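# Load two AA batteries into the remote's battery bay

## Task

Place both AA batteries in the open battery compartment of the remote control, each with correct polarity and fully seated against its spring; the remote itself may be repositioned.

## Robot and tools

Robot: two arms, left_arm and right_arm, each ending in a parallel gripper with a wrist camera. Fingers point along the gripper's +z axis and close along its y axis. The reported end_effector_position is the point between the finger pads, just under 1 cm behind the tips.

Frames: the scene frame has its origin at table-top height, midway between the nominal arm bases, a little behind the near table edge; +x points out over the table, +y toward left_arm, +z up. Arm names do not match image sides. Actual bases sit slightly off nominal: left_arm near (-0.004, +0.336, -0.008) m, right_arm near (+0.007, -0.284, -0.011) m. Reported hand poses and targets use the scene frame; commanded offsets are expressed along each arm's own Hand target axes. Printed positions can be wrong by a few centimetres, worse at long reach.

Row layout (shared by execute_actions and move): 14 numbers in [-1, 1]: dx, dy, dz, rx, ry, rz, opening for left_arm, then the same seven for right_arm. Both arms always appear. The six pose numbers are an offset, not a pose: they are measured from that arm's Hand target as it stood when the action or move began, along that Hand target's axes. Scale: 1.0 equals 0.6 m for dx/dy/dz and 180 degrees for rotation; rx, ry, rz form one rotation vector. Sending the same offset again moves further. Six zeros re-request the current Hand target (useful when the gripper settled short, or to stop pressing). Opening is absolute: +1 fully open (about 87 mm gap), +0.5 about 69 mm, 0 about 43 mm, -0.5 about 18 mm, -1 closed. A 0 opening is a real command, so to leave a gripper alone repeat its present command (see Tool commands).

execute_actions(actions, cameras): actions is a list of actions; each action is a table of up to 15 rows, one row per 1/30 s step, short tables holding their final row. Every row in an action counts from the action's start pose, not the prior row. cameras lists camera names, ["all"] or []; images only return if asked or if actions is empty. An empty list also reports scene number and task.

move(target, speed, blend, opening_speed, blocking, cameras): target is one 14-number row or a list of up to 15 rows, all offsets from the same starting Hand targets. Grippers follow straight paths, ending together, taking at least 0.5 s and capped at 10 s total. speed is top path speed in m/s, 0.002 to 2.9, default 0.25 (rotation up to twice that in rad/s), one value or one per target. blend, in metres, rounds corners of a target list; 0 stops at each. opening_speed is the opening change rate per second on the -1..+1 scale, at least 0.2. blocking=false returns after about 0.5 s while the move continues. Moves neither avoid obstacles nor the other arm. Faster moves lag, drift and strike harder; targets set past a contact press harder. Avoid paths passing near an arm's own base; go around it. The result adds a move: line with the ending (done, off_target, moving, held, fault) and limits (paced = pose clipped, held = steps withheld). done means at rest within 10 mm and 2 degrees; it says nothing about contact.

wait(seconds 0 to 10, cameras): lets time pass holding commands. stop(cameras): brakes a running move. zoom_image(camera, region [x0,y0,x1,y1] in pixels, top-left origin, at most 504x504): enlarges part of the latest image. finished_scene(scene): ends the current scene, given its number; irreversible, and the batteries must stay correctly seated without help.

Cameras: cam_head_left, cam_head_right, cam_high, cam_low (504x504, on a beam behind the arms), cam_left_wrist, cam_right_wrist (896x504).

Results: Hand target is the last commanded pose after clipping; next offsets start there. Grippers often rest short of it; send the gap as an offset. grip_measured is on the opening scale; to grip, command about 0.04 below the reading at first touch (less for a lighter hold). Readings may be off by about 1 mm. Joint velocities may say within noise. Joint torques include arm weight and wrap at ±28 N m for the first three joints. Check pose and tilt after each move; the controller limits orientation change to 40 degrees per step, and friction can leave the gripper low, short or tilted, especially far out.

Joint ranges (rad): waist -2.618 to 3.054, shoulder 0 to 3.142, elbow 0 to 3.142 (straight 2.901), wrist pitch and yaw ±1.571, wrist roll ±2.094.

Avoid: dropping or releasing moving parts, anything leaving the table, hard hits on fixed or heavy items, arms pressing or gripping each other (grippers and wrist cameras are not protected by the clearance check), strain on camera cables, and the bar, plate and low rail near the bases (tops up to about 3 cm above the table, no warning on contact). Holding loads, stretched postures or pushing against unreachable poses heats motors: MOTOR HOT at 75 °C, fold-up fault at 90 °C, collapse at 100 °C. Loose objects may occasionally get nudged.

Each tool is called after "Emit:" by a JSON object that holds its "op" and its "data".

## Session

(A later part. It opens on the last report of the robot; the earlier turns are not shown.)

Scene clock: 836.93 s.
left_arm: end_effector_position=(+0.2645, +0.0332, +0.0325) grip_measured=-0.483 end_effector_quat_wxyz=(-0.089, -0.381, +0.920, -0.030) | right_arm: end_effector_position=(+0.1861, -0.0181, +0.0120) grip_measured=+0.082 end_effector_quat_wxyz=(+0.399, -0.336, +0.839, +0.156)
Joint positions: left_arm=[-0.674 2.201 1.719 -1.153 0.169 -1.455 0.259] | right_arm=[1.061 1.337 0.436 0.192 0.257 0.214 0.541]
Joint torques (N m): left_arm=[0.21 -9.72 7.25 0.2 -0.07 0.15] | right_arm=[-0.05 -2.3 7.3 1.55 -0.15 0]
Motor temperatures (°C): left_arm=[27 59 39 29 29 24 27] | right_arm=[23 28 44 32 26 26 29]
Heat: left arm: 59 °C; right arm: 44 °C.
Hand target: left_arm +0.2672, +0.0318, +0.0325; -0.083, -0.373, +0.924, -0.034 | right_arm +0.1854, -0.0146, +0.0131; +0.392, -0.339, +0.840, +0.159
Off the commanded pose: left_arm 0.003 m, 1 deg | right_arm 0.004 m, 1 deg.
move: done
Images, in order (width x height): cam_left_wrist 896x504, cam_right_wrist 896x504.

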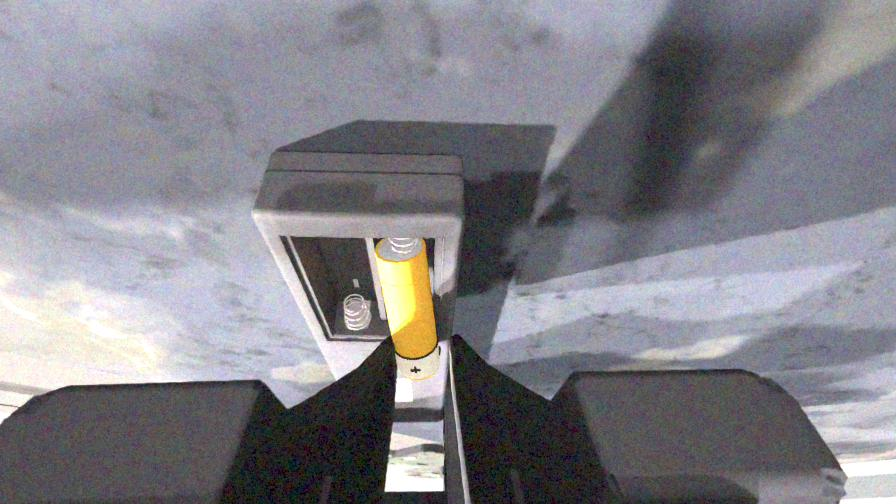

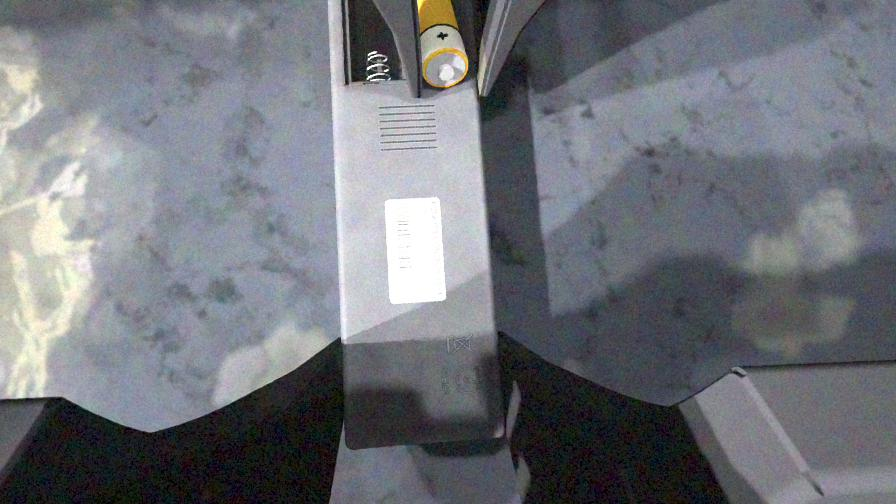

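Emit:
{"op": "move", "data": {"target": [[0, 0, 0, 0, 0, 0, -0.3, 0, 0, 0, 0, 0, 0, 0.03], [0.0048, 0.01, -0.0262, 0, 0, 0, -0.3, 0, 0, 0, 0, 0, 0, 0.03], [0.0012, 0.005, -0.0066, 0, 0, 0, -0.3, 0, 0, 0, 0, 0, 0, 0.03]], "speed": 0.08, "opening_speed": 0.8, "cameras": ["cam_left_wrist", "cam_right_wrist"]}}

Emit:
{"op": "zoom_image", "data": {"camera": "cam_right_wrist", "region": [330, 0, 490, 140]}}

Scene clock: 853.30 s.
left_arm: end_effector_position=(+0.2619, +0.0359, +0.0325) grip_measured=-0.300 end_effector_quat_wxyz=(-0.091, -0.377, +0.921, -0.024) | right_arm: end_effector_position=(+0.1861, -0.0181, +0.0120) grip_measured=+0.082 end_effector_quat_wxyz=(+0.399, -0.336, +0.839, +0.156)
Joint positions: left_arm=[-0.674 2.201 1.719 -1.167 0.166 -1.446 0.35] | right_arm=[1.061 1.337 0.436 0.192 0.257 0.214 0.541]
Joint torques (N m): left_arm=[0.25 -10.96 6.53 0.24 -0.07 0.16] | right_arm=[-0.01 -2.32 7.31 1.55 -0.16 0]
Motor temperatures (°C): left_arm=[27 59 40 29 29 24 28] | right_arm=[23 28 44 32 26 26 29]
Heat: left arm: 59 °C; right arm: 44 °C.
Hand target: left_arm +0.2651, +0.0339, +0.0365; -0.083, -0.373, +0.924, -0.034 | right_arm +0.1854, -0.0146, +0.0131; +0.392, -0.339, +0.840, +0.159
Off the commanded pose: left_arm 0.005 m, 2 deg | right_arm 0.004 m, 1 deg.
move: done
Images, in order (width x height): cam_left_wrist 896x504, cam_right_wrist 896x504.

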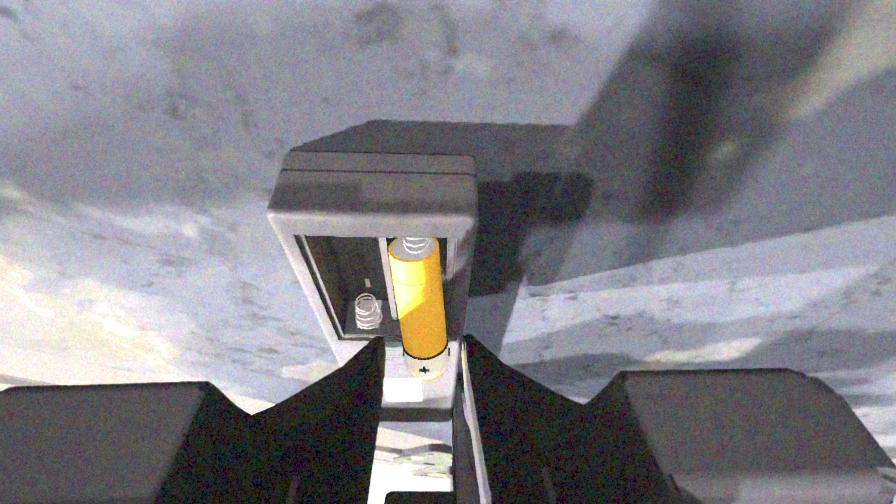

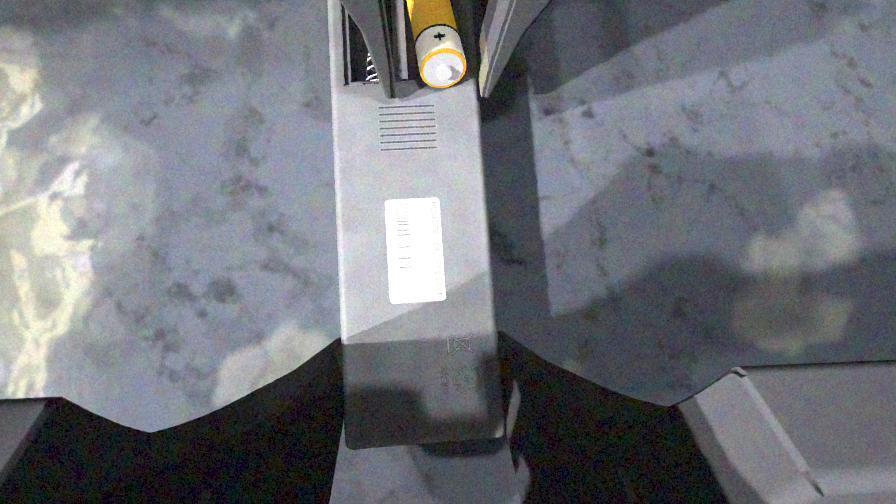

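Scaled by 3.150 from the camera's 896x504 image, which has a finer 1280x720 frame.

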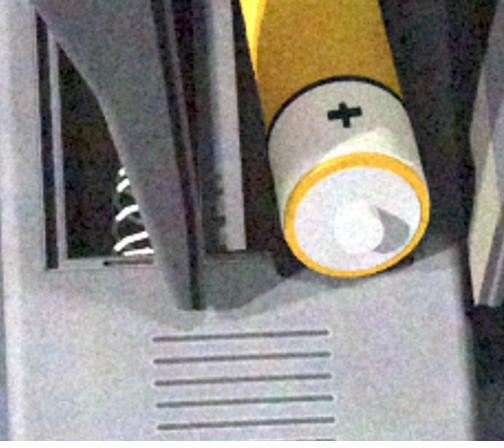

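Emit:
{"op": "move", "data": {"target": [0, 0, -0.002, 0, 0, 0, -0.69, 0, 0, 0, 0, 0, 0, 0.03], "speed": 0.08, "opening_speed": 0.4, "cameras": ["cam_left_wrist", "cam_right_wrist"]}}

Emit:
{"op": "zoom_image", "data": {"camera": "cam_right_wrist", "region": [330, 0, 490, 140]}}

Scene clock: 863.73 s.
left_arm: end_effector_position=(+0.2639, +0.0337, +0.0326) grip_measured=-0.482 end_effector_quat_wxyz=(-0.090, -0.380, +0.920, -0.029) | right_arm: end_effector_position=(+0.1857, -0.0179, +0.0120) grip_measured=+0.082 end_effector_quat_wxyz=(+0.399, -0.337, +0.838, +0.156)
Joint positions: left_arm=[-0.674 2.201 1.719 -1.156 0.169 -1.454 0.259] | right_arm=[1.062 1.337 0.436 0.192 0.257 0.212 0.541]
Joint torques (N m): left_arm=[0.32 -11.11 6.84 0.16 -0.07 0.16] | right_arm=[-0.05 -2.32 7.32 1.54 -0.15 0]
Motor temperatures (°C): left_arm=[27 59 40 29 29 24 27] | right_arm=[23 28 44 32 26 26 29]
Heat: left arm: 59 °C; right arm: 44 °C.
Hand target: left_arm +0.2652, +0.0341, +0.0377; -0.083, -0.373, +0.924, -0.034 | right_arm +0.1854, -0.0146, +0.0131; +0.392, -0.339, +0.840, +0.159
Off the commanded pose: left_arm 0.005 m, 1 deg | right_arm 0.003 m, 1 deg.
move: done
Images, in order (width x height): cam_left_wrist 896x504, cam_right_wrist 896x504.

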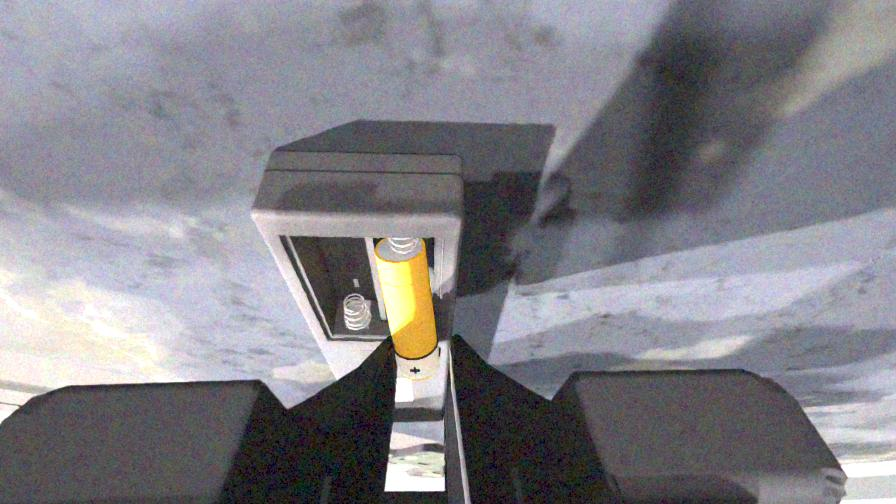

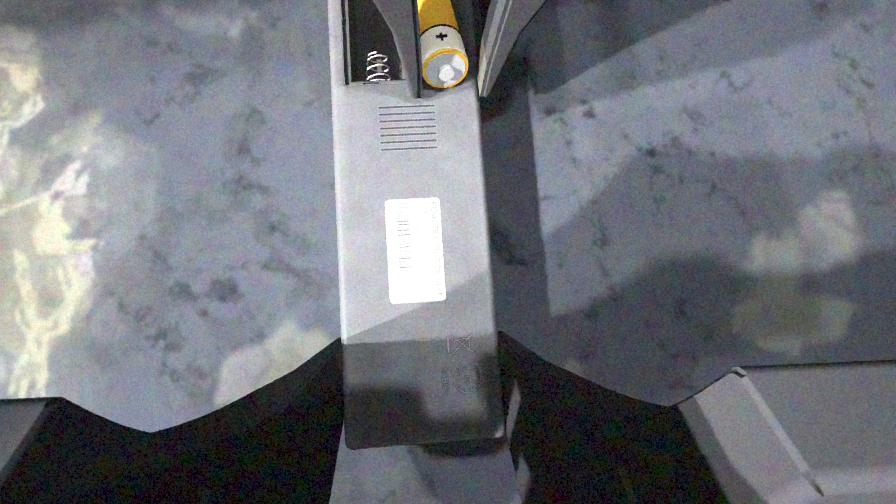

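Scaled by 3.150 from the camera's 896x504 image, which has a finer 1280x720 frame.

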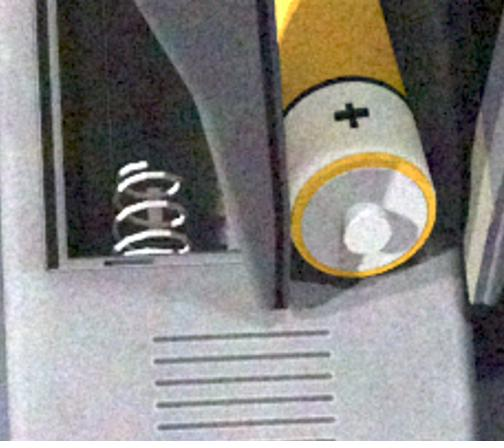

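Emit:
{"op": "move", "data": {"target": [[0, 0, 0, 0, 0, 0, -0.3, 0, 0, 0, 0, 0, 0, 0.03], [0.003, 0.005, -0.018, 0, 0, 0, -0.3, 0, 0, 0, 0, 0, 0, 0.03]], "speed": 0.08, "opening_speed": 0.8, "cameras": ["cam_left_wrist"]}}

Scene clock: 870.83 s.
left_arm: end_effector_position=(+0.2611, +0.0366, +0.0326) grip_measured=-0.300 end_effector_quat_wxyz=(-0.092, -0.377, +0.921, -0.022) | right_arm: end_effector_position=(+0.1855, -0.0177, +0.0120) grip_measured=+0.082 end_effector_quat_wxyz=(+0.399, -0.338, +0.838, +0.156)
Joint positions: left_arm=[-0.674 2.201 1.719 -1.172 0.166 -1.446 0.35] | right_arm=[1.062 1.337 0.436 0.192 0.256 0.212 0.541]
Joint torques (N m): left_arm=[0.35 -12.86 7.97 -0.06 -0.06 0.16] | right_arm=[-0.03 -2.29 7.3 1.55 -0.14 0.01]
Motor temperatures (°C): left_arm=[27 60 40 29 29 24 28] | right_arm=[23 28 44 32 26 26 29]
Heat: left arm: 60 °C; right arm: 44 °C.
Hand target: left_arm +0.2633, +0.0363, +0.0486; -0.083, -0.373, +0.924, -0.034 | right_arm +0.1854, -0.0146, +0.0131; +0.392, -0.339, +0.840, +0.159
Off the commanded pose: left_arm 0.016 m, 2 deg | right_arm 0.003 m, 1 deg.
move: off_target (left_arm)
Images, in order (width x height): cam_left_wrist 896x504.

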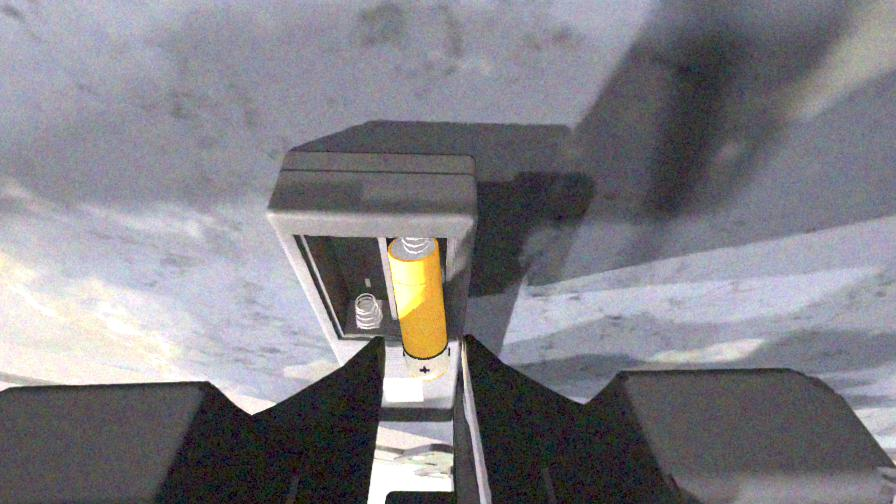

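Emit:
{"op": "move", "data": {"target": [0.003, 0.005, -0.0164, 0, 0, 0, -0.3, 0, 0, 0, 0, 0, 0, 0.03], "speed": 0.06, "cameras": []}}

Scene clock: 877.40 s.
left_arm: end_effector_position=(+0.2537, +0.0426, +0.0375) grip_measured=-0.300 end_effector_quat_wxyz=(-0.100, -0.378, +0.920, -0.008) | right_arm: end_effector_position=(+0.1847, -0.0172, +0.0120) grip_measured=+0.082 end_effector_quat_wxyz=(+0.399, -0.339, +0.837, +0.157)
Joint positions: left_arm=[-0.674 2.19 1.719 -1.215 0.166 -1.446 0.35] | right_arm=[1.065 1.337 0.436 0.192 0.256 0.212 0.541]
Joint torques (N m): left_arm=[0.38 -13.56 8.94 0 -0.06 0.15] | right_arm=[-0.05 -2.3 7.32 1.55 -0.15 0]
Motor temperatures (°C): left_arm=[27 61 40 29 29 24 27] | right_arm=[23 28 44 32 26 26 29]
Heat: left arm: 61 °C; right arm: 44 °C.
Hand target: left_arm +0.2612, +0.0385, +0.0587; -0.083, -0.373, +0.924, -0.034 | right_arm +0.1854, -0.0146, +0.0131; +0.392, -0.339, +0.840, +0.159
Off the commanded pose: left_arm 0.023 m, 4 deg | right_arm 0.003 m, 1 deg.
move: off_target (left_arm)
No camera images: "cameras" was empty.

Emit:
{"op": "execute_actions", "data": {"actions": [], "cameras": ["cam_left_wrist", "cam_right_wrist"]}}

Emit:
{"op": "zoom_image", "data": {"camera": "cam_right_wrist", "region": [330, 0, 490, 140]}}

Scene clock: 884.90 s.
left_arm: end_effector_position=(+0.2537, +0.0426, +0.0375) grip_measured=-0.300 end_effector_quat_wxyz=(-0.100, -0.378, +0.920, -0.008) | right_arm: end_effector_position=(+0.1847, -0.0172, +0.0120) grip_measured=+0.082 end_effector_quat_wxyz=(+0.399, -0.339, +0.837, +0.157)
Joint positions: left_arm=[-0.674 2.19 1.719 -1.215 0.166 -1.446 0.35] | right_arm=[1.065 1.337 0.436 0.192 0.256 0.212 0.541]
Joint velocities: within noise
Joint torques (N m): left_arm=[0.4 -13.61 8.92 0 -0.06 0.15] | right_arm=[-0.01 -2.29 7.27 1.55 -0.15 0]
Motor temperatures (°C): left_arm=[27 61 41 29 29 24 27] | right_arm=[23 28 44 32 26 26 29]
Heat: left arm: 61 °C; right arm: 44 °C.
Hand target: left_arm +0.2612, +0.0385, +0.0587; -0.083, -0.373, +0.924, -0.034 | right_arm +0.1854, -0.0146, +0.0131; +0.392, -0.339, +0.840, +0.159
Tool commands: left_gripper/opening=-0.3 right_gripper/opening=+0.03
Off the commanded pose: left_arm 0.023 m, 4 deg | right_arm 0.003 m, 1 deg.
Images, in order (width x height): cam_left_wrist 896x504, cam_right_wrist 896x504.

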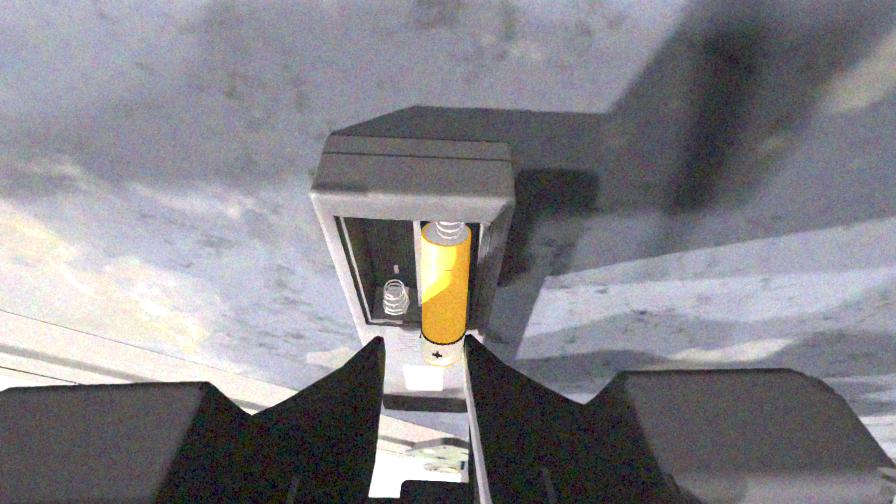

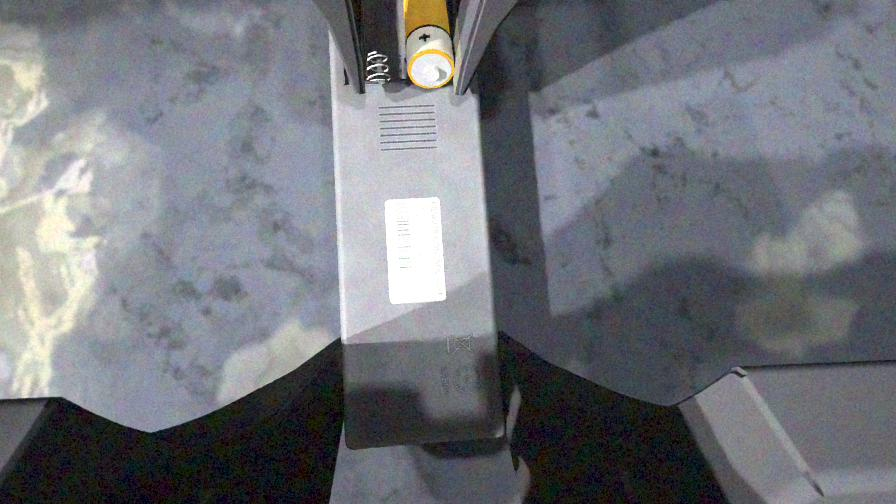

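Scaled by 3.150 from the camera's 896x504 image, which has a finer 1280x720 frame.

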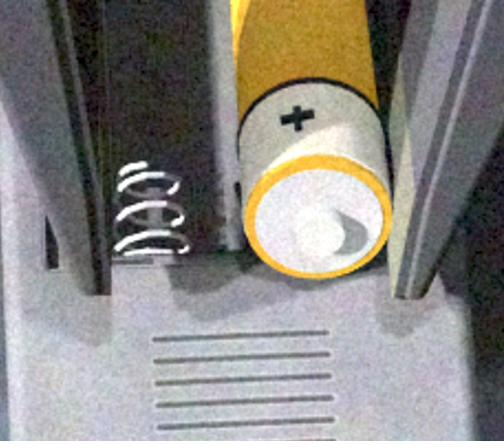

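Emit:
{"op": "move", "data": {"target": [[0.0393, -0.02, 0.0072, 0, 0.022, 0, -0.3, 0, 0, 0, 0, 0, 0, 0.03], [0.0393, -0.02, 0.0072, 0, 0.022, 0, -0.75, 0, 0, 0, 0, 0, 0, 0.03]], "speed": 0.1, "opening_speed": 0.8, "cameras": ["cam_left_wrist", "cam_right_wrist"]}}

Emit:
{"op": "zoom_image", "data": {"camera": "cam_right_wrist", "region": [330, 0, 490, 140]}}

Scene clock: 901.03 s.
left_arm: end_effector_position=(+0.2491, +0.0243, +0.0503) grip_measured=-0.750 end_effector_quat_wxyz=(-0.114, -0.366, +0.923, -0.033) | right_arm: end_effector_position=(+0.1847, -0.0172, +0.0120) grip_measured=+0.082 end_effector_quat_wxyz=(+0.399, -0.339, +0.837, +0.157)
Joint positions: left_arm=[-0.697 2.19 1.757 -1.221 0.217 -1.446 0.125] | right_arm=[1.065 1.337 0.436 0.192 0.256 0.212 0.541]
Joint torques (N m): left_arm=[-0.4 -9.58 10.41 0.07 0.22 -0.14] | right_arm=[-0.02 -2.33 7.28 1.55 -0.15 0]
Motor temperatures (°C): left_arm=[27 62 41 29 29 24 27] | right_arm=[23 28 44 32 26 26 29]
Heat: left arm: 62 °C; right arm: 44 °C.
Hand target: left_arm +0.2523, +0.0132, +0.0586; -0.115, -0.371, +0.920, -0.046 | right_arm +0.1854, -0.0146, +0.0131; +0.392, -0.339, +0.840, +0.159
Off the commanded pose: left_arm 0.014 m, 2 deg | right_arm 0.003 m, 1 deg.
move: off_target (left_arm); target 2's new opening was sent with left_arm's hand 0.014 m and 2 deg from that target
Images, in order (width x height): cam_left_wrist 896x504, cam_right_wrist 896x504.

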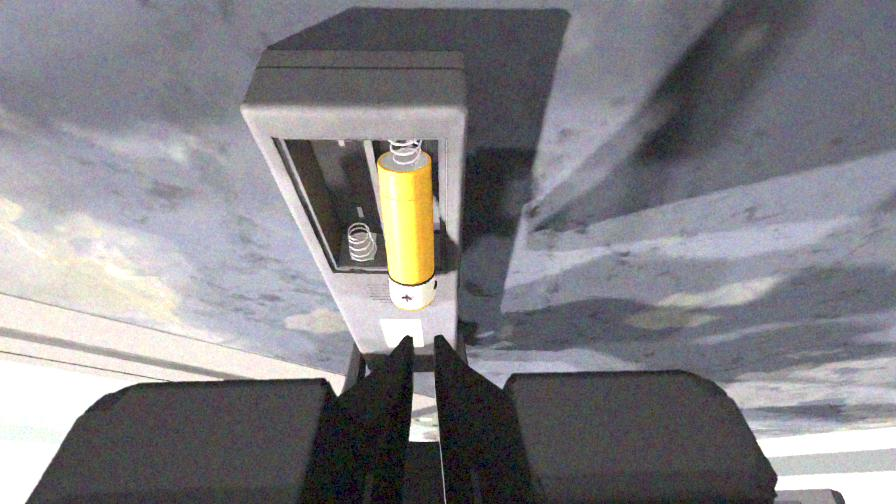

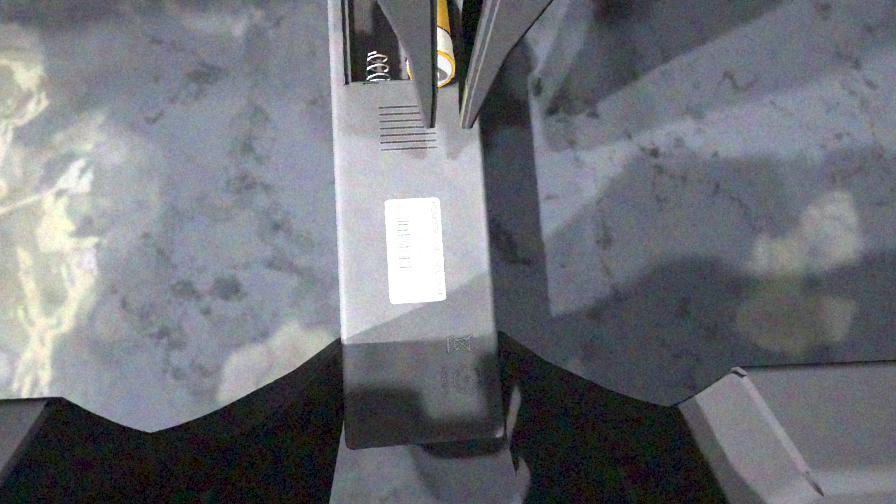

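Scaled by 3.150 from the camera's 896x504 image, which has a finer 1280x720 frame.

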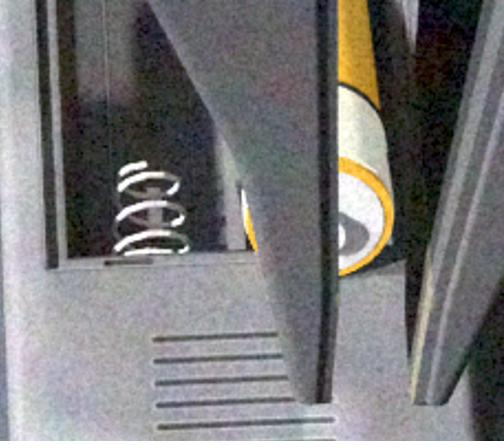

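Emit:
{"op": "move", "data": {"target": [-0.0055, 0.0, 0.0416, 0, 0, 0, -0.75, 0, 0, 0, 0, 0, 0, 0.03], "speed": 0.1, "cameras": ["cam_left_wrist", "cam_right_wrist"]}}

Emit:
{"op": "zoom_image", "data": {"camera": "cam_left_wrist", "region": [300, 140, 560, 400]}}

Scene clock: 911.13 s.
left_arm: end_effector_position=(+0.2510, +0.0189, +0.0361) grip_measured=-0.750 end_effector_quat_wxyz=(-0.114, -0.366, +0.923, -0.039) | right_arm: end_effector_position=(+0.1847, -0.0172, +0.0120) grip_measured=+0.082 end_effector_quat_wxyz=(+0.399, -0.339, +0.837, +0.157)
Joint positions: left_arm=[-0.702 2.21 1.731 -1.163 0.221 -1.451 0.125] | right_arm=[1.065 1.337 0.436 0.192 0.256 0.212 0.541]
Joint torques (N m): left_arm=[-0.51 -9.8 5.72 0.38 0.15 -0.15] | right_arm=[-0.02 -2.3 7.27 1.55 -0.15 0]
Motor temperatures (°C): left_arm=[27 61 41 29 29 24 27] | right_arm=[23 28 44 31 26 26 29]
Heat: left arm: 61 °C; right arm: 44 °C.
Hand target: left_arm +0.2501, +0.0112, +0.0336; -0.115, -0.371, +0.920, -0.046 | right_arm +0.1854, -0.0146, +0.0131; +0.392, -0.339, +0.840, +0.159
Off the commanded pose: left_arm 0.008 m, 1 deg | right_arm 0.003 m, 1 deg.
move: done
Images, in order (width x height): cam_left_wrist 896x504, cam_right_wrist 896x504.

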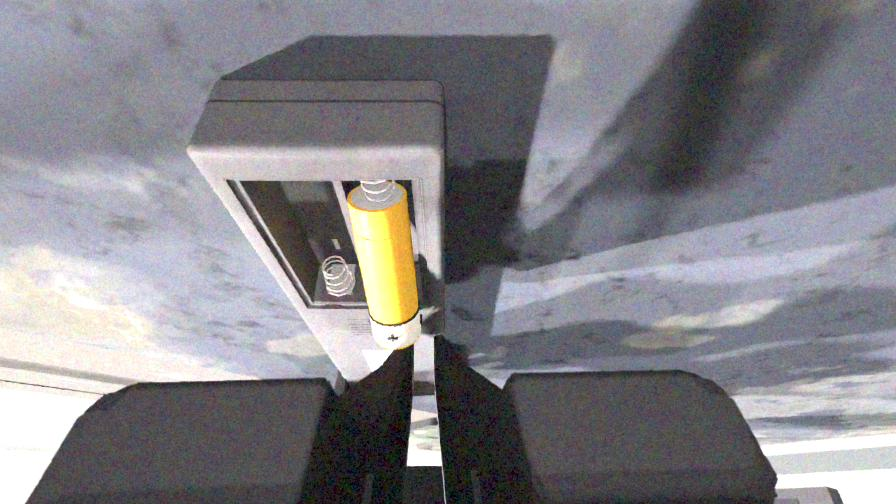

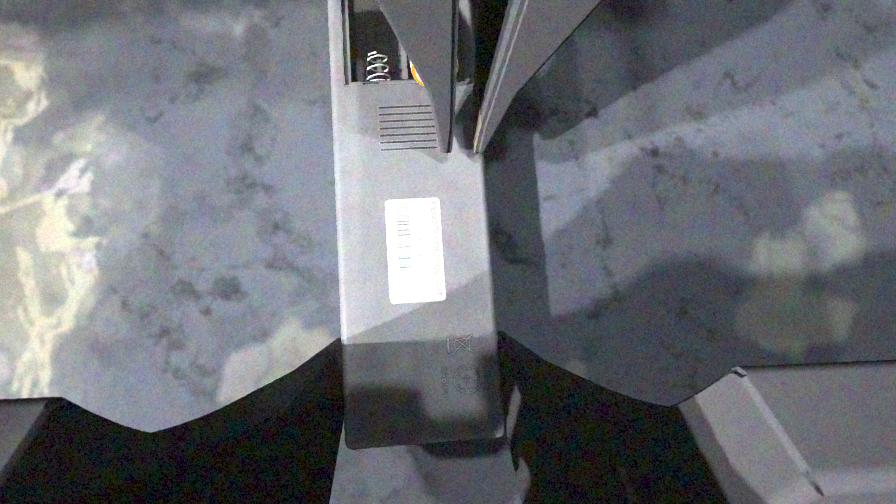

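Scaled by 1.938 from the camera's 896x504 image, which has a finer 1280x720 frame.

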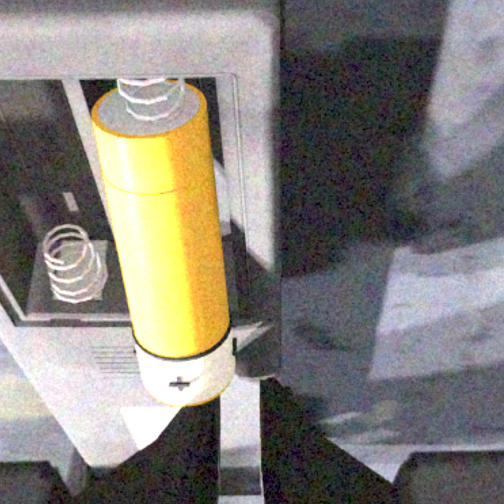

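Emit:
{"op": "move", "data": {"target": [0, 0.0125, -0.003, 0, 0, 0, -0.75, 0, 0, 0, 0, 0, 0, 0.03], "speed": 0.06, "cameras": ["cam_left_wrist"]}}

Scene clock: 920.10 s.
left_arm: end_effector_position=(+0.2446, +0.0194, +0.0325) grip_measured=-0.750 end_effector_quat_wxyz=(-0.126, -0.366, +0.921, -0.039) | right_arm: end_effector_position=(+0.1847, -0.0172, +0.0120) grip_measured=+0.082 end_effector_quat_wxyz=(+0.399, -0.339, +0.837, +0.157)
Joint positions: left_arm=[-0.702 2.205 1.7 -1.149 0.244 -1.451 0.125] | right_arm=[1.065 1.337 0.436 0.192 0.256 0.212 0.541]
Joint torques (N m): left_arm=[-0.32 -11.92 4.6 0.34 0.01 -0.12] | right_arm=[-0.03 -2.3 7.3 1.53 -0.15 0.01]
Motor temperatures (°C): left_arm=[27 63 41 29 29 24 27] | right_arm=[23 28 44 31 26 26 29]
Heat: left arm: 63 °C; right arm: 44 °C.
Hand target: left_arm +0.2452, +0.0169, +0.0354; -0.115, -0.371, +0.920, -0.046 | right_arm +0.1854, -0.0146, +0.0131; +0.392, -0.339, +0.840, +0.159
Off the commanded pose: left_arm 0.004 m, 2 deg | right_arm 0.003 m, 1 deg.
move: done
Images, in order (width x height): cam_left_wrist 896x504.

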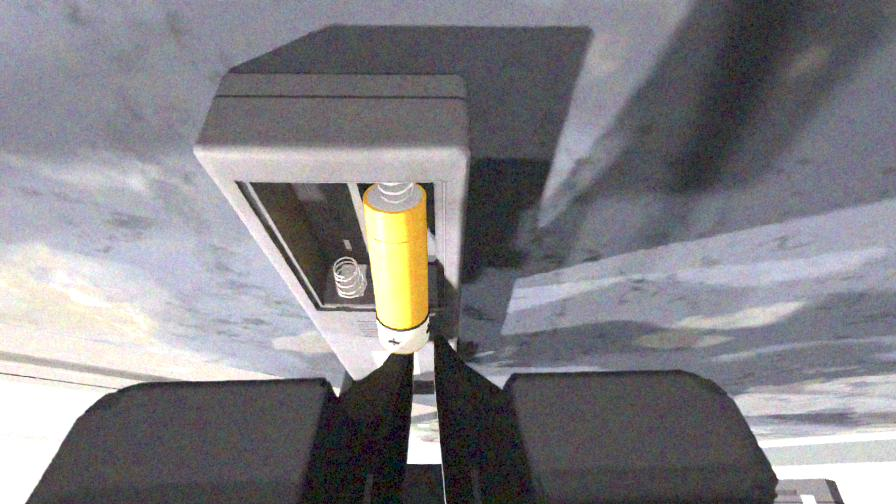

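Emit:
{"op": "zoom_image", "data": {"camera": "cam_left_wrist", "region": [180, 60, 500, 400]}}

Emit:
{"op": "zoom_image", "data": {"camera": "cam_left_wrist", "region": [330, 270, 460, 400]}}

Scaled by 1.482 from the camera's 896x504 image, which has a finer 1280x720 frame.

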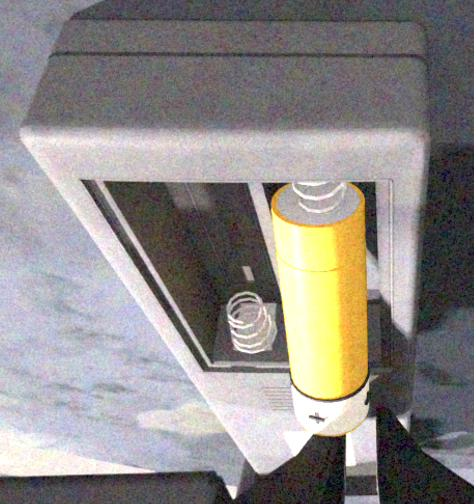

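Scaled by 3.877 from the camera's 896x504 image, which has a finer 1280x720 frame.

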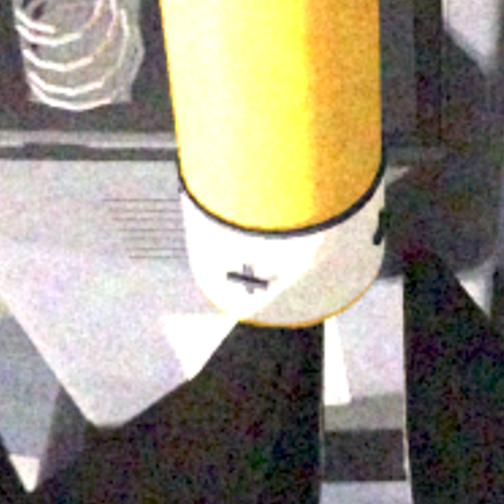

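Emit:
{"op": "move", "data": {"target": [0.0065, 0.0117, -0.001, 0, 0, -0.006, -0.75, 0, 0, 0, 0, 0, 0, 0.03], "speed": 0.06, "cameras": ["cam_left_wrist"]}}

Emit:
{"op": "zoom_image", "data": {"camera": "cam_left_wrist", "region": [330, 270, 500, 400]}}

Scene clock: 960.13 s.
left_arm: end_effector_position=(+0.2438, +0.0196, +0.0330) grip_measured=-0.750 end_effector_quat_wxyz=(-0.122, -0.378, +0.917, -0.048) | right_arm: end_effector_position=(+0.1847, -0.0172, +0.0120) grip_measured=+0.082 end_effector_quat_wxyz=(+0.399, -0.339, +0.837, +0.157)
Joint positions: left_arm=[-0.702 2.175 1.654 -1.109 0.246 -1.478 0.125] | right_arm=[1.065 1.337 0.436 0.192 0.256 0.212 0.541]
Joint torques (N m): left_arm=[-0.87 -12.05 4.57 0.16 0 -0.12] | right_arm=[-0.01 -2.33 7.3 1.54 -0.14 0]
Motor temperatures (°C): left_arm=[27 68 39 29 29 24 27] | right_arm=[23 28 44 31 26 26 29]
Heat: left arm: 68 °C; right arm: 44 °C.
Hand target: left_arm +0.2377, +0.0194, +0.0369; -0.116, -0.380, +0.917, -0.045 | right_arm +0.1854, -0.0146, +0.0131; +0.392, -0.339, +0.840, +0.159
Off the commanded pose: left_arm 0.007 m, 1 deg | right_arm 0.003 m, 1 deg.
move: done
Images, in order (width x height): cam_left_wrist 896x504.

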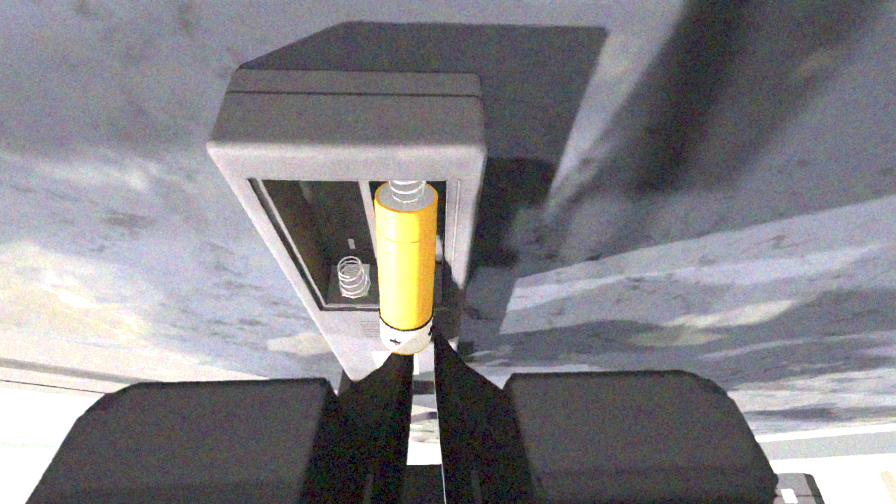

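Scaled by 2.965 from the camera's 896x504 image, which has a finer 1280x720 frame.

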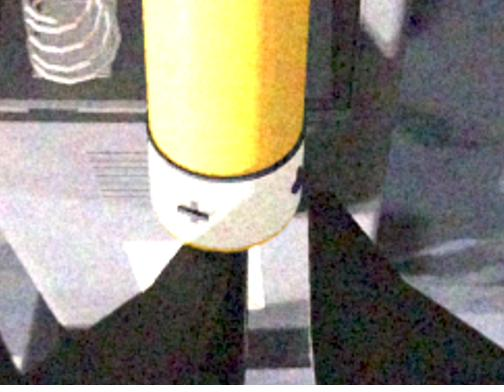

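Emit:
{"op": "move", "data": {"target": [-0.0025, 0.0133, 0.0097, 0, 0, 0, -0.75, 0, 0, 0, 0, 0, 0, 0.03], "speed": 0.06, "cameras": ["cam_left_wrist"]}}

Emit:
{"op": "zoom_image", "data": {"camera": "cam_left_wrist", "region": [330, 270, 500, 400]}}

Scene clock: 976.27 s.
left_arm: end_effector_position=(+0.2406, +0.0210, +0.0325) grip_measured=-0.750 end_effector_quat_wxyz=(-0.119, -0.377, +0.917, -0.061) | right_arm: end_effector_position=(+0.1849, -0.0173, +0.0120) grip_measured=+0.082 end_effector_quat_wxyz=(+0.399, -0.339, +0.838, +0.156)
Joint positions: left_arm=[-0.702 2.141 1.598 -1.061 0.252 -1.48 0.125] | right_arm=[1.065 1.337 0.436 0.192 0.257 0.212 0.541]
Joint torques (N m): left_arm=[-0.75 -10.97 4.11 0.17 -0.08 -0.09] | right_arm=[-0.05 -2.32 7.28 1.55 -0.15 0.01]
Motor temperatures (°C): left_arm=[27 69 39 29 29 24 27] | right_arm=[23 28 44 31 26 26 29]
Heat: left arm: 69 °C; right arm: 44 °C.
Hand target: left_arm +0.2321, +0.0251, +0.0309; -0.116, -0.380, +0.917, -0.045 | right_arm +0.1854, -0.0146, +0.0131; +0.392, -0.339, +0.840, +0.159
Off the commanded pose: left_arm 0.010 m, 2 deg | right_arm 0.003 m, 1 deg.
move: done
Images, in order (width x height): cam_left_wrist 896x504.

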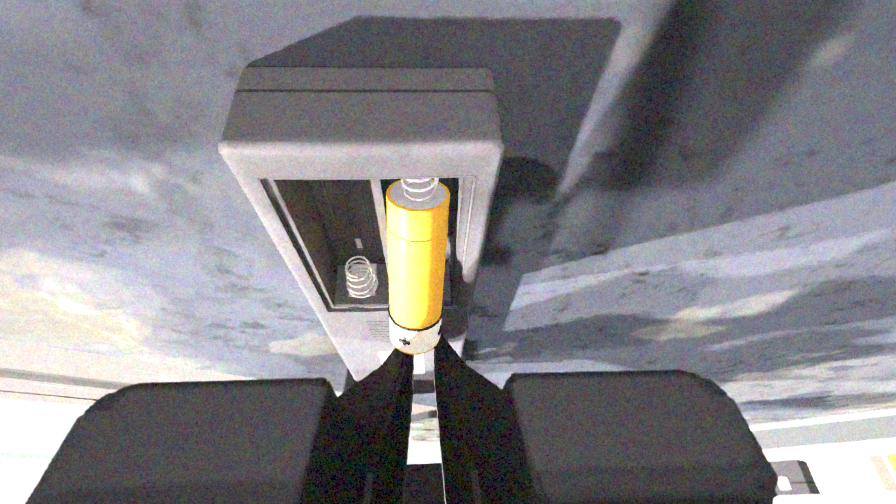

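Scaled by 2.965 from the camera's 896x504 image, which has a finer 1280x720 frame.

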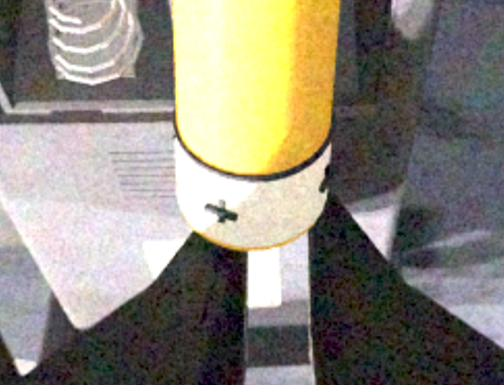

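Emit:
{"op": "move", "data": {"target": [-0.0243, -0.005, 0.0007, 0, 0, 0, -0.75, 0, 0, 0, 0, 0, 0, 0.03], "speed": 0.06, "cameras": ["cam_left_wrist", "cam_right_wrist"]}}

Emit:
{"op": "zoom_image", "data": {"camera": "cam_left_wrist", "region": [330, 270, 500, 400]}}

Scene clock: 988.80 s.
left_arm: end_effector_position=(+0.2413, +0.0242, +0.0329) grip_measured=-0.750 end_effector_quat_wxyz=(-0.123, -0.379, +0.915, -0.059) | right_arm: end_effector_position=(+0.1849, -0.0173, +0.0120) grip_measured=+0.082 end_effector_quat_wxyz=(+0.399, -0.339, +0.838, +0.156)
Joint positions: left_arm=[-0.693 2.141 1.598 -1.071 0.257 -1.474 0.125] | right_arm=[1.065 1.337 0.436 0.192 0.257 0.212 0.541]
Joint torques (N m): left_arm=[0.69 -9.07 5.89 0.11 -0.14 0.16] | right_arm=[-0.03 -2.33 7.27 1.54 -0.15 0]
Motor temperatures (°C): left_arm=[27 68 39 28 29 24 27] | right_arm=[23 28 44 31 26 26 29]
Heat: left arm: 68 °C; right arm: 44 °C.
Hand target: left_arm +0.2441, +0.0329, +0.0269; -0.116, -0.380, +0.917, -0.045 | right_arm +0.1854, -0.0146, +0.0131; +0.392, -0.339, +0.840, +0.159
Off the commanded pose: left_arm 0.011 m, 2 deg | right_arm 0.003 m, 1 deg.
move: off_target (left_arm)
Images, in order (width x height): cam_left_wrist 896x504, cam_right_wrist 896x504.

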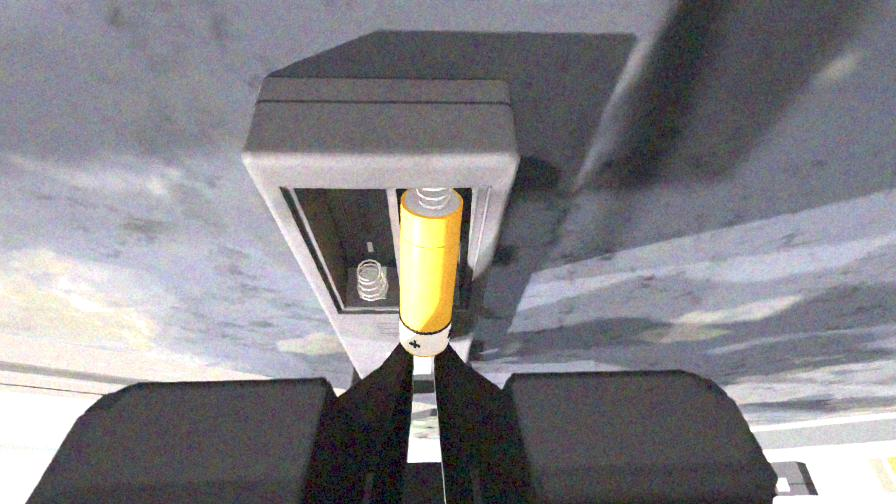

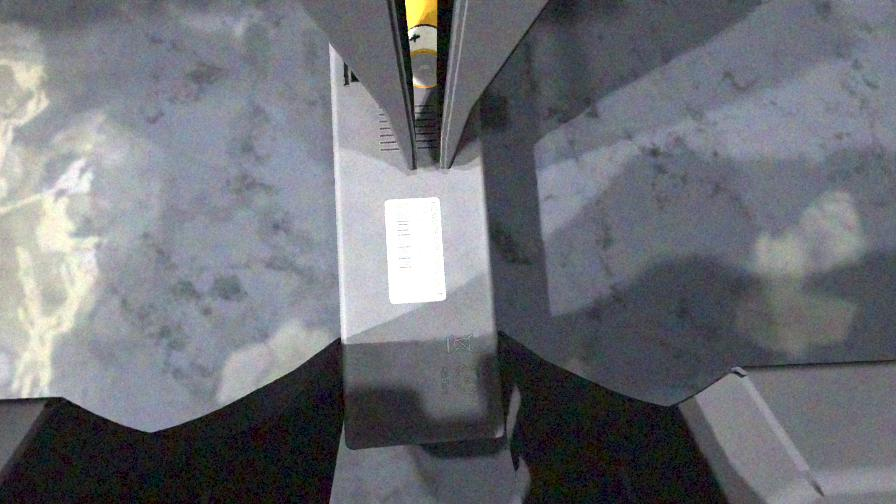

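Scaled by 2.965 from the camera's 896x504 image, which has a finer 1280x720 frame.

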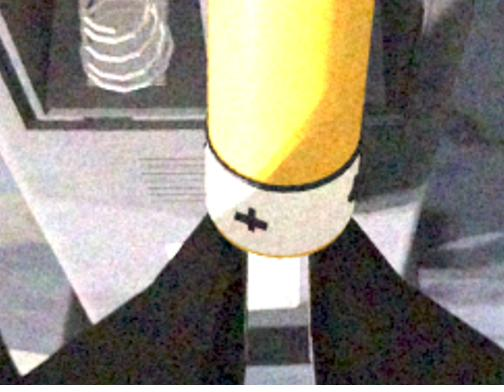

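Emit:
{"op": "move", "data": {"target": [-0.0178, -0.0083, 0.0023, 0, 0, 0, -0.75, 0, 0, 0, 0, 0, 0, 0.03], "speed": 0.06, "cameras": ["cam_left_wrist", "cam_right_wrist"]}}

Emit:
{"op": "zoom_image", "data": {"camera": "cam_right_wrist", "region": [330, 0, 490, 140]}}

Scene clock: 1001.47 s.
left_arm: end_effector_position=(+0.2424, +0.0266, +0.0323) grip_measured=-0.750 end_effector_quat_wxyz=(-0.136, -0.377, +0.914, -0.062) | right_arm: end_effector_position=(+0.1849, -0.0173, +0.0120) grip_measured=+0.082 end_effector_quat_wxyz=(+0.399, -0.339, +0.838, +0.156)
Joint positions: left_arm=[-0.676 2.149 1.598 -1.074 0.283 -1.454 0.125] | right_arm=[1.065 1.337 0.436 0.192 0.257 0.212 0.541]
Joint torques (N m): left_arm=[1.21 -7.49 8.54 0.08 -0.44 0.15] | right_arm=[-0.03 -2.32 7.3 1.55 -0.15 0.01]
Motor temperatures (°C): left_arm=[27 65 39 28 29 24 27] | right_arm=[23 28 44 31 26 26 29]
Heat: left arm: 65 °C; right arm: 44 °C.
Hand target: left_arm +0.2547, +0.0365, +0.0229; -0.116, -0.380, +0.917, -0.045 | right_arm +0.1854, -0.0146, +0.0131; +0.392, -0.339, +0.840, +0.159
Off the commanded pose: left_arm 0.018 m, 3 deg | right_arm 0.003 m, 1 deg.
move: off_target (left_arm)
Images, in order (width x height): cam_left_wrist 896x504, cam_right_wrist 896x504.

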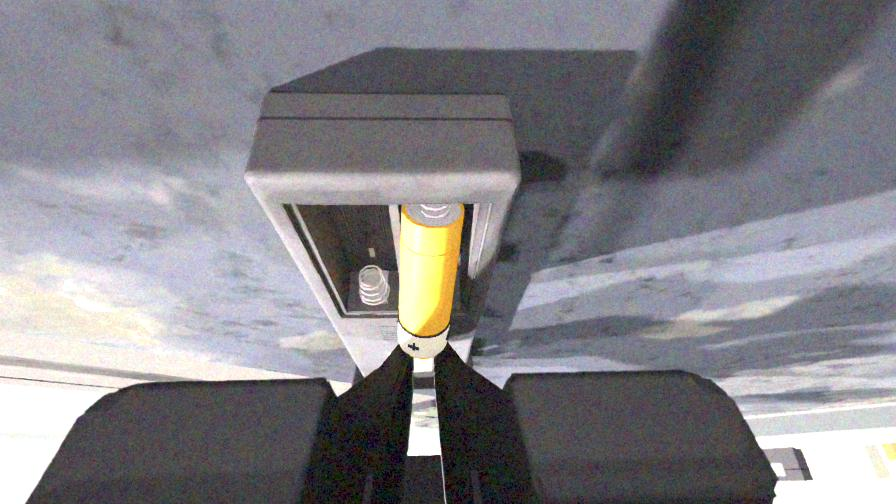

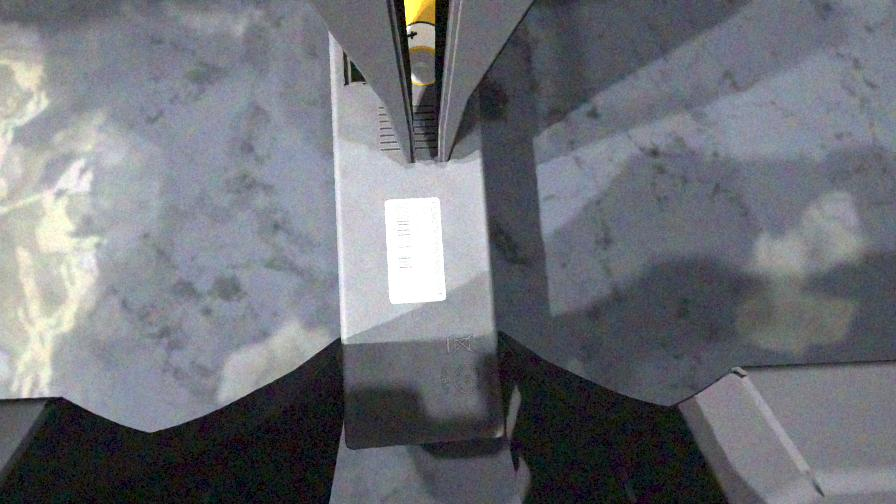

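Scaled by 3.150 from the camera's 896x504 image, which has a finer 1280x720 frame.

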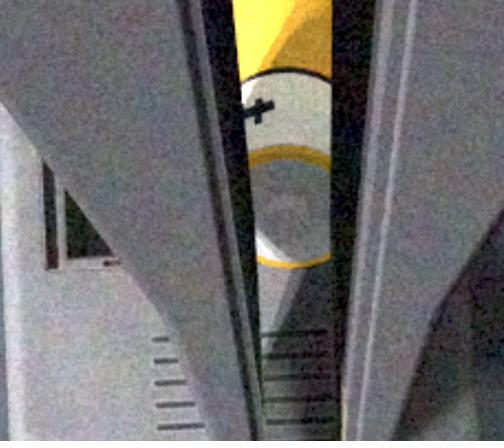

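Emit:
{"op": "move", "data": {"target": [-0.0174, -0.0133, 0.0007, 0, -0.01, 0, -0.75, 0, 0, 0, 0, 0, 0, 0.03], "speed": 0.06, "cameras": ["cam_left_wrist", "cam_right_wrist"]}}

Emit:
{"op": "zoom_image", "data": {"camera": "cam_right_wrist", "region": [330, 0, 490, 140]}}

Scene clock: 1021.87 s.
left_arm: end_effector_position=(+0.2432, +0.0268, +0.0321) grip_measured=-0.750 end_effector_quat_wxyz=(-0.143, -0.371, +0.916, -0.051) | right_arm: end_effector_position=(+0.1849, -0.0173, +0.0120) grip_measured=+0.082 end_effector_quat_wxyz=(+0.399, -0.339, +0.838, +0.156)
Joint positions: left_arm=[-0.674 2.179 1.644 -1.118 0.283 -1.435 0.125] | right_arm=[1.065 1.337 0.436 0.192 0.257 0.212 0.541]
Joint torques (N m): left_arm=[1.78 -7.68 8.83 0.28 -0.8 0.13] | right_arm=[-0.03 -2.32 7.28 1.55 -0.15 0]
Motor temperatures (°C): left_arm=[27 60 41 28 29 24 27] | right_arm=[23 28 44 31 26 26 29]
Heat: left arm: 60 °C; right arm: 44 °C.
Hand target: left_arm +0.2674, +0.0379, +0.0199; -0.101, -0.381, +0.918, -0.039 | right_arm +0.1854, -0.0146, +0.0131; +0.392, -0.339, +0.840, +0.159
Off the commanded pose: left_arm 0.029 m, 5 deg | right_arm 0.003 m, 1 deg.
move: off_target (left_arm)
Images, in order (width x height): cam_left_wrist 896x504, cam_right_wrist 896x504.

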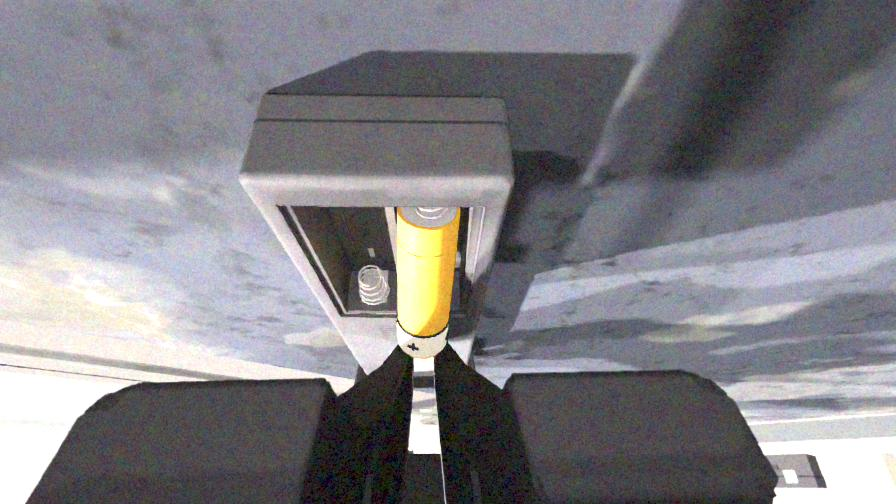

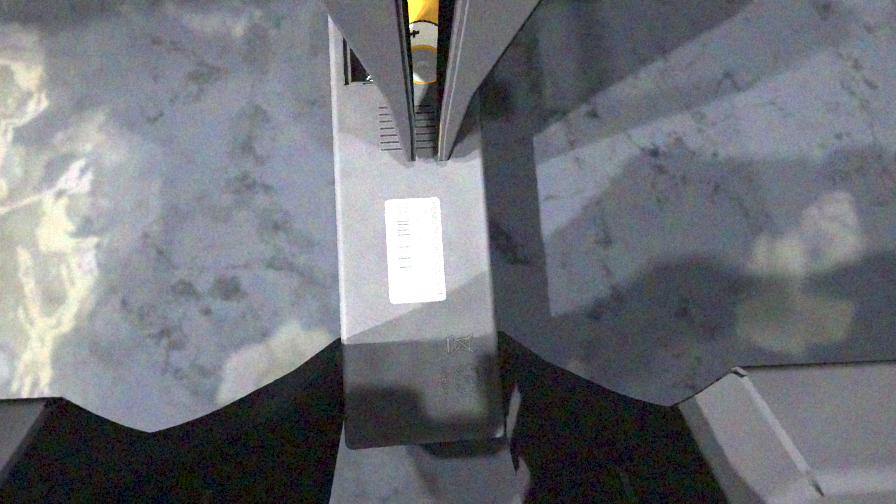

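Scaled by 3.150 from the camera's 896x504 image, which has a finer 1280x720 frame.

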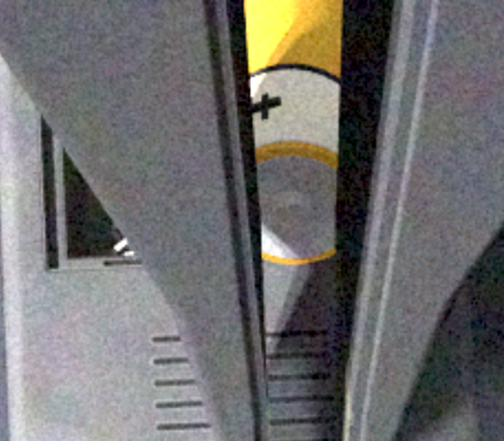

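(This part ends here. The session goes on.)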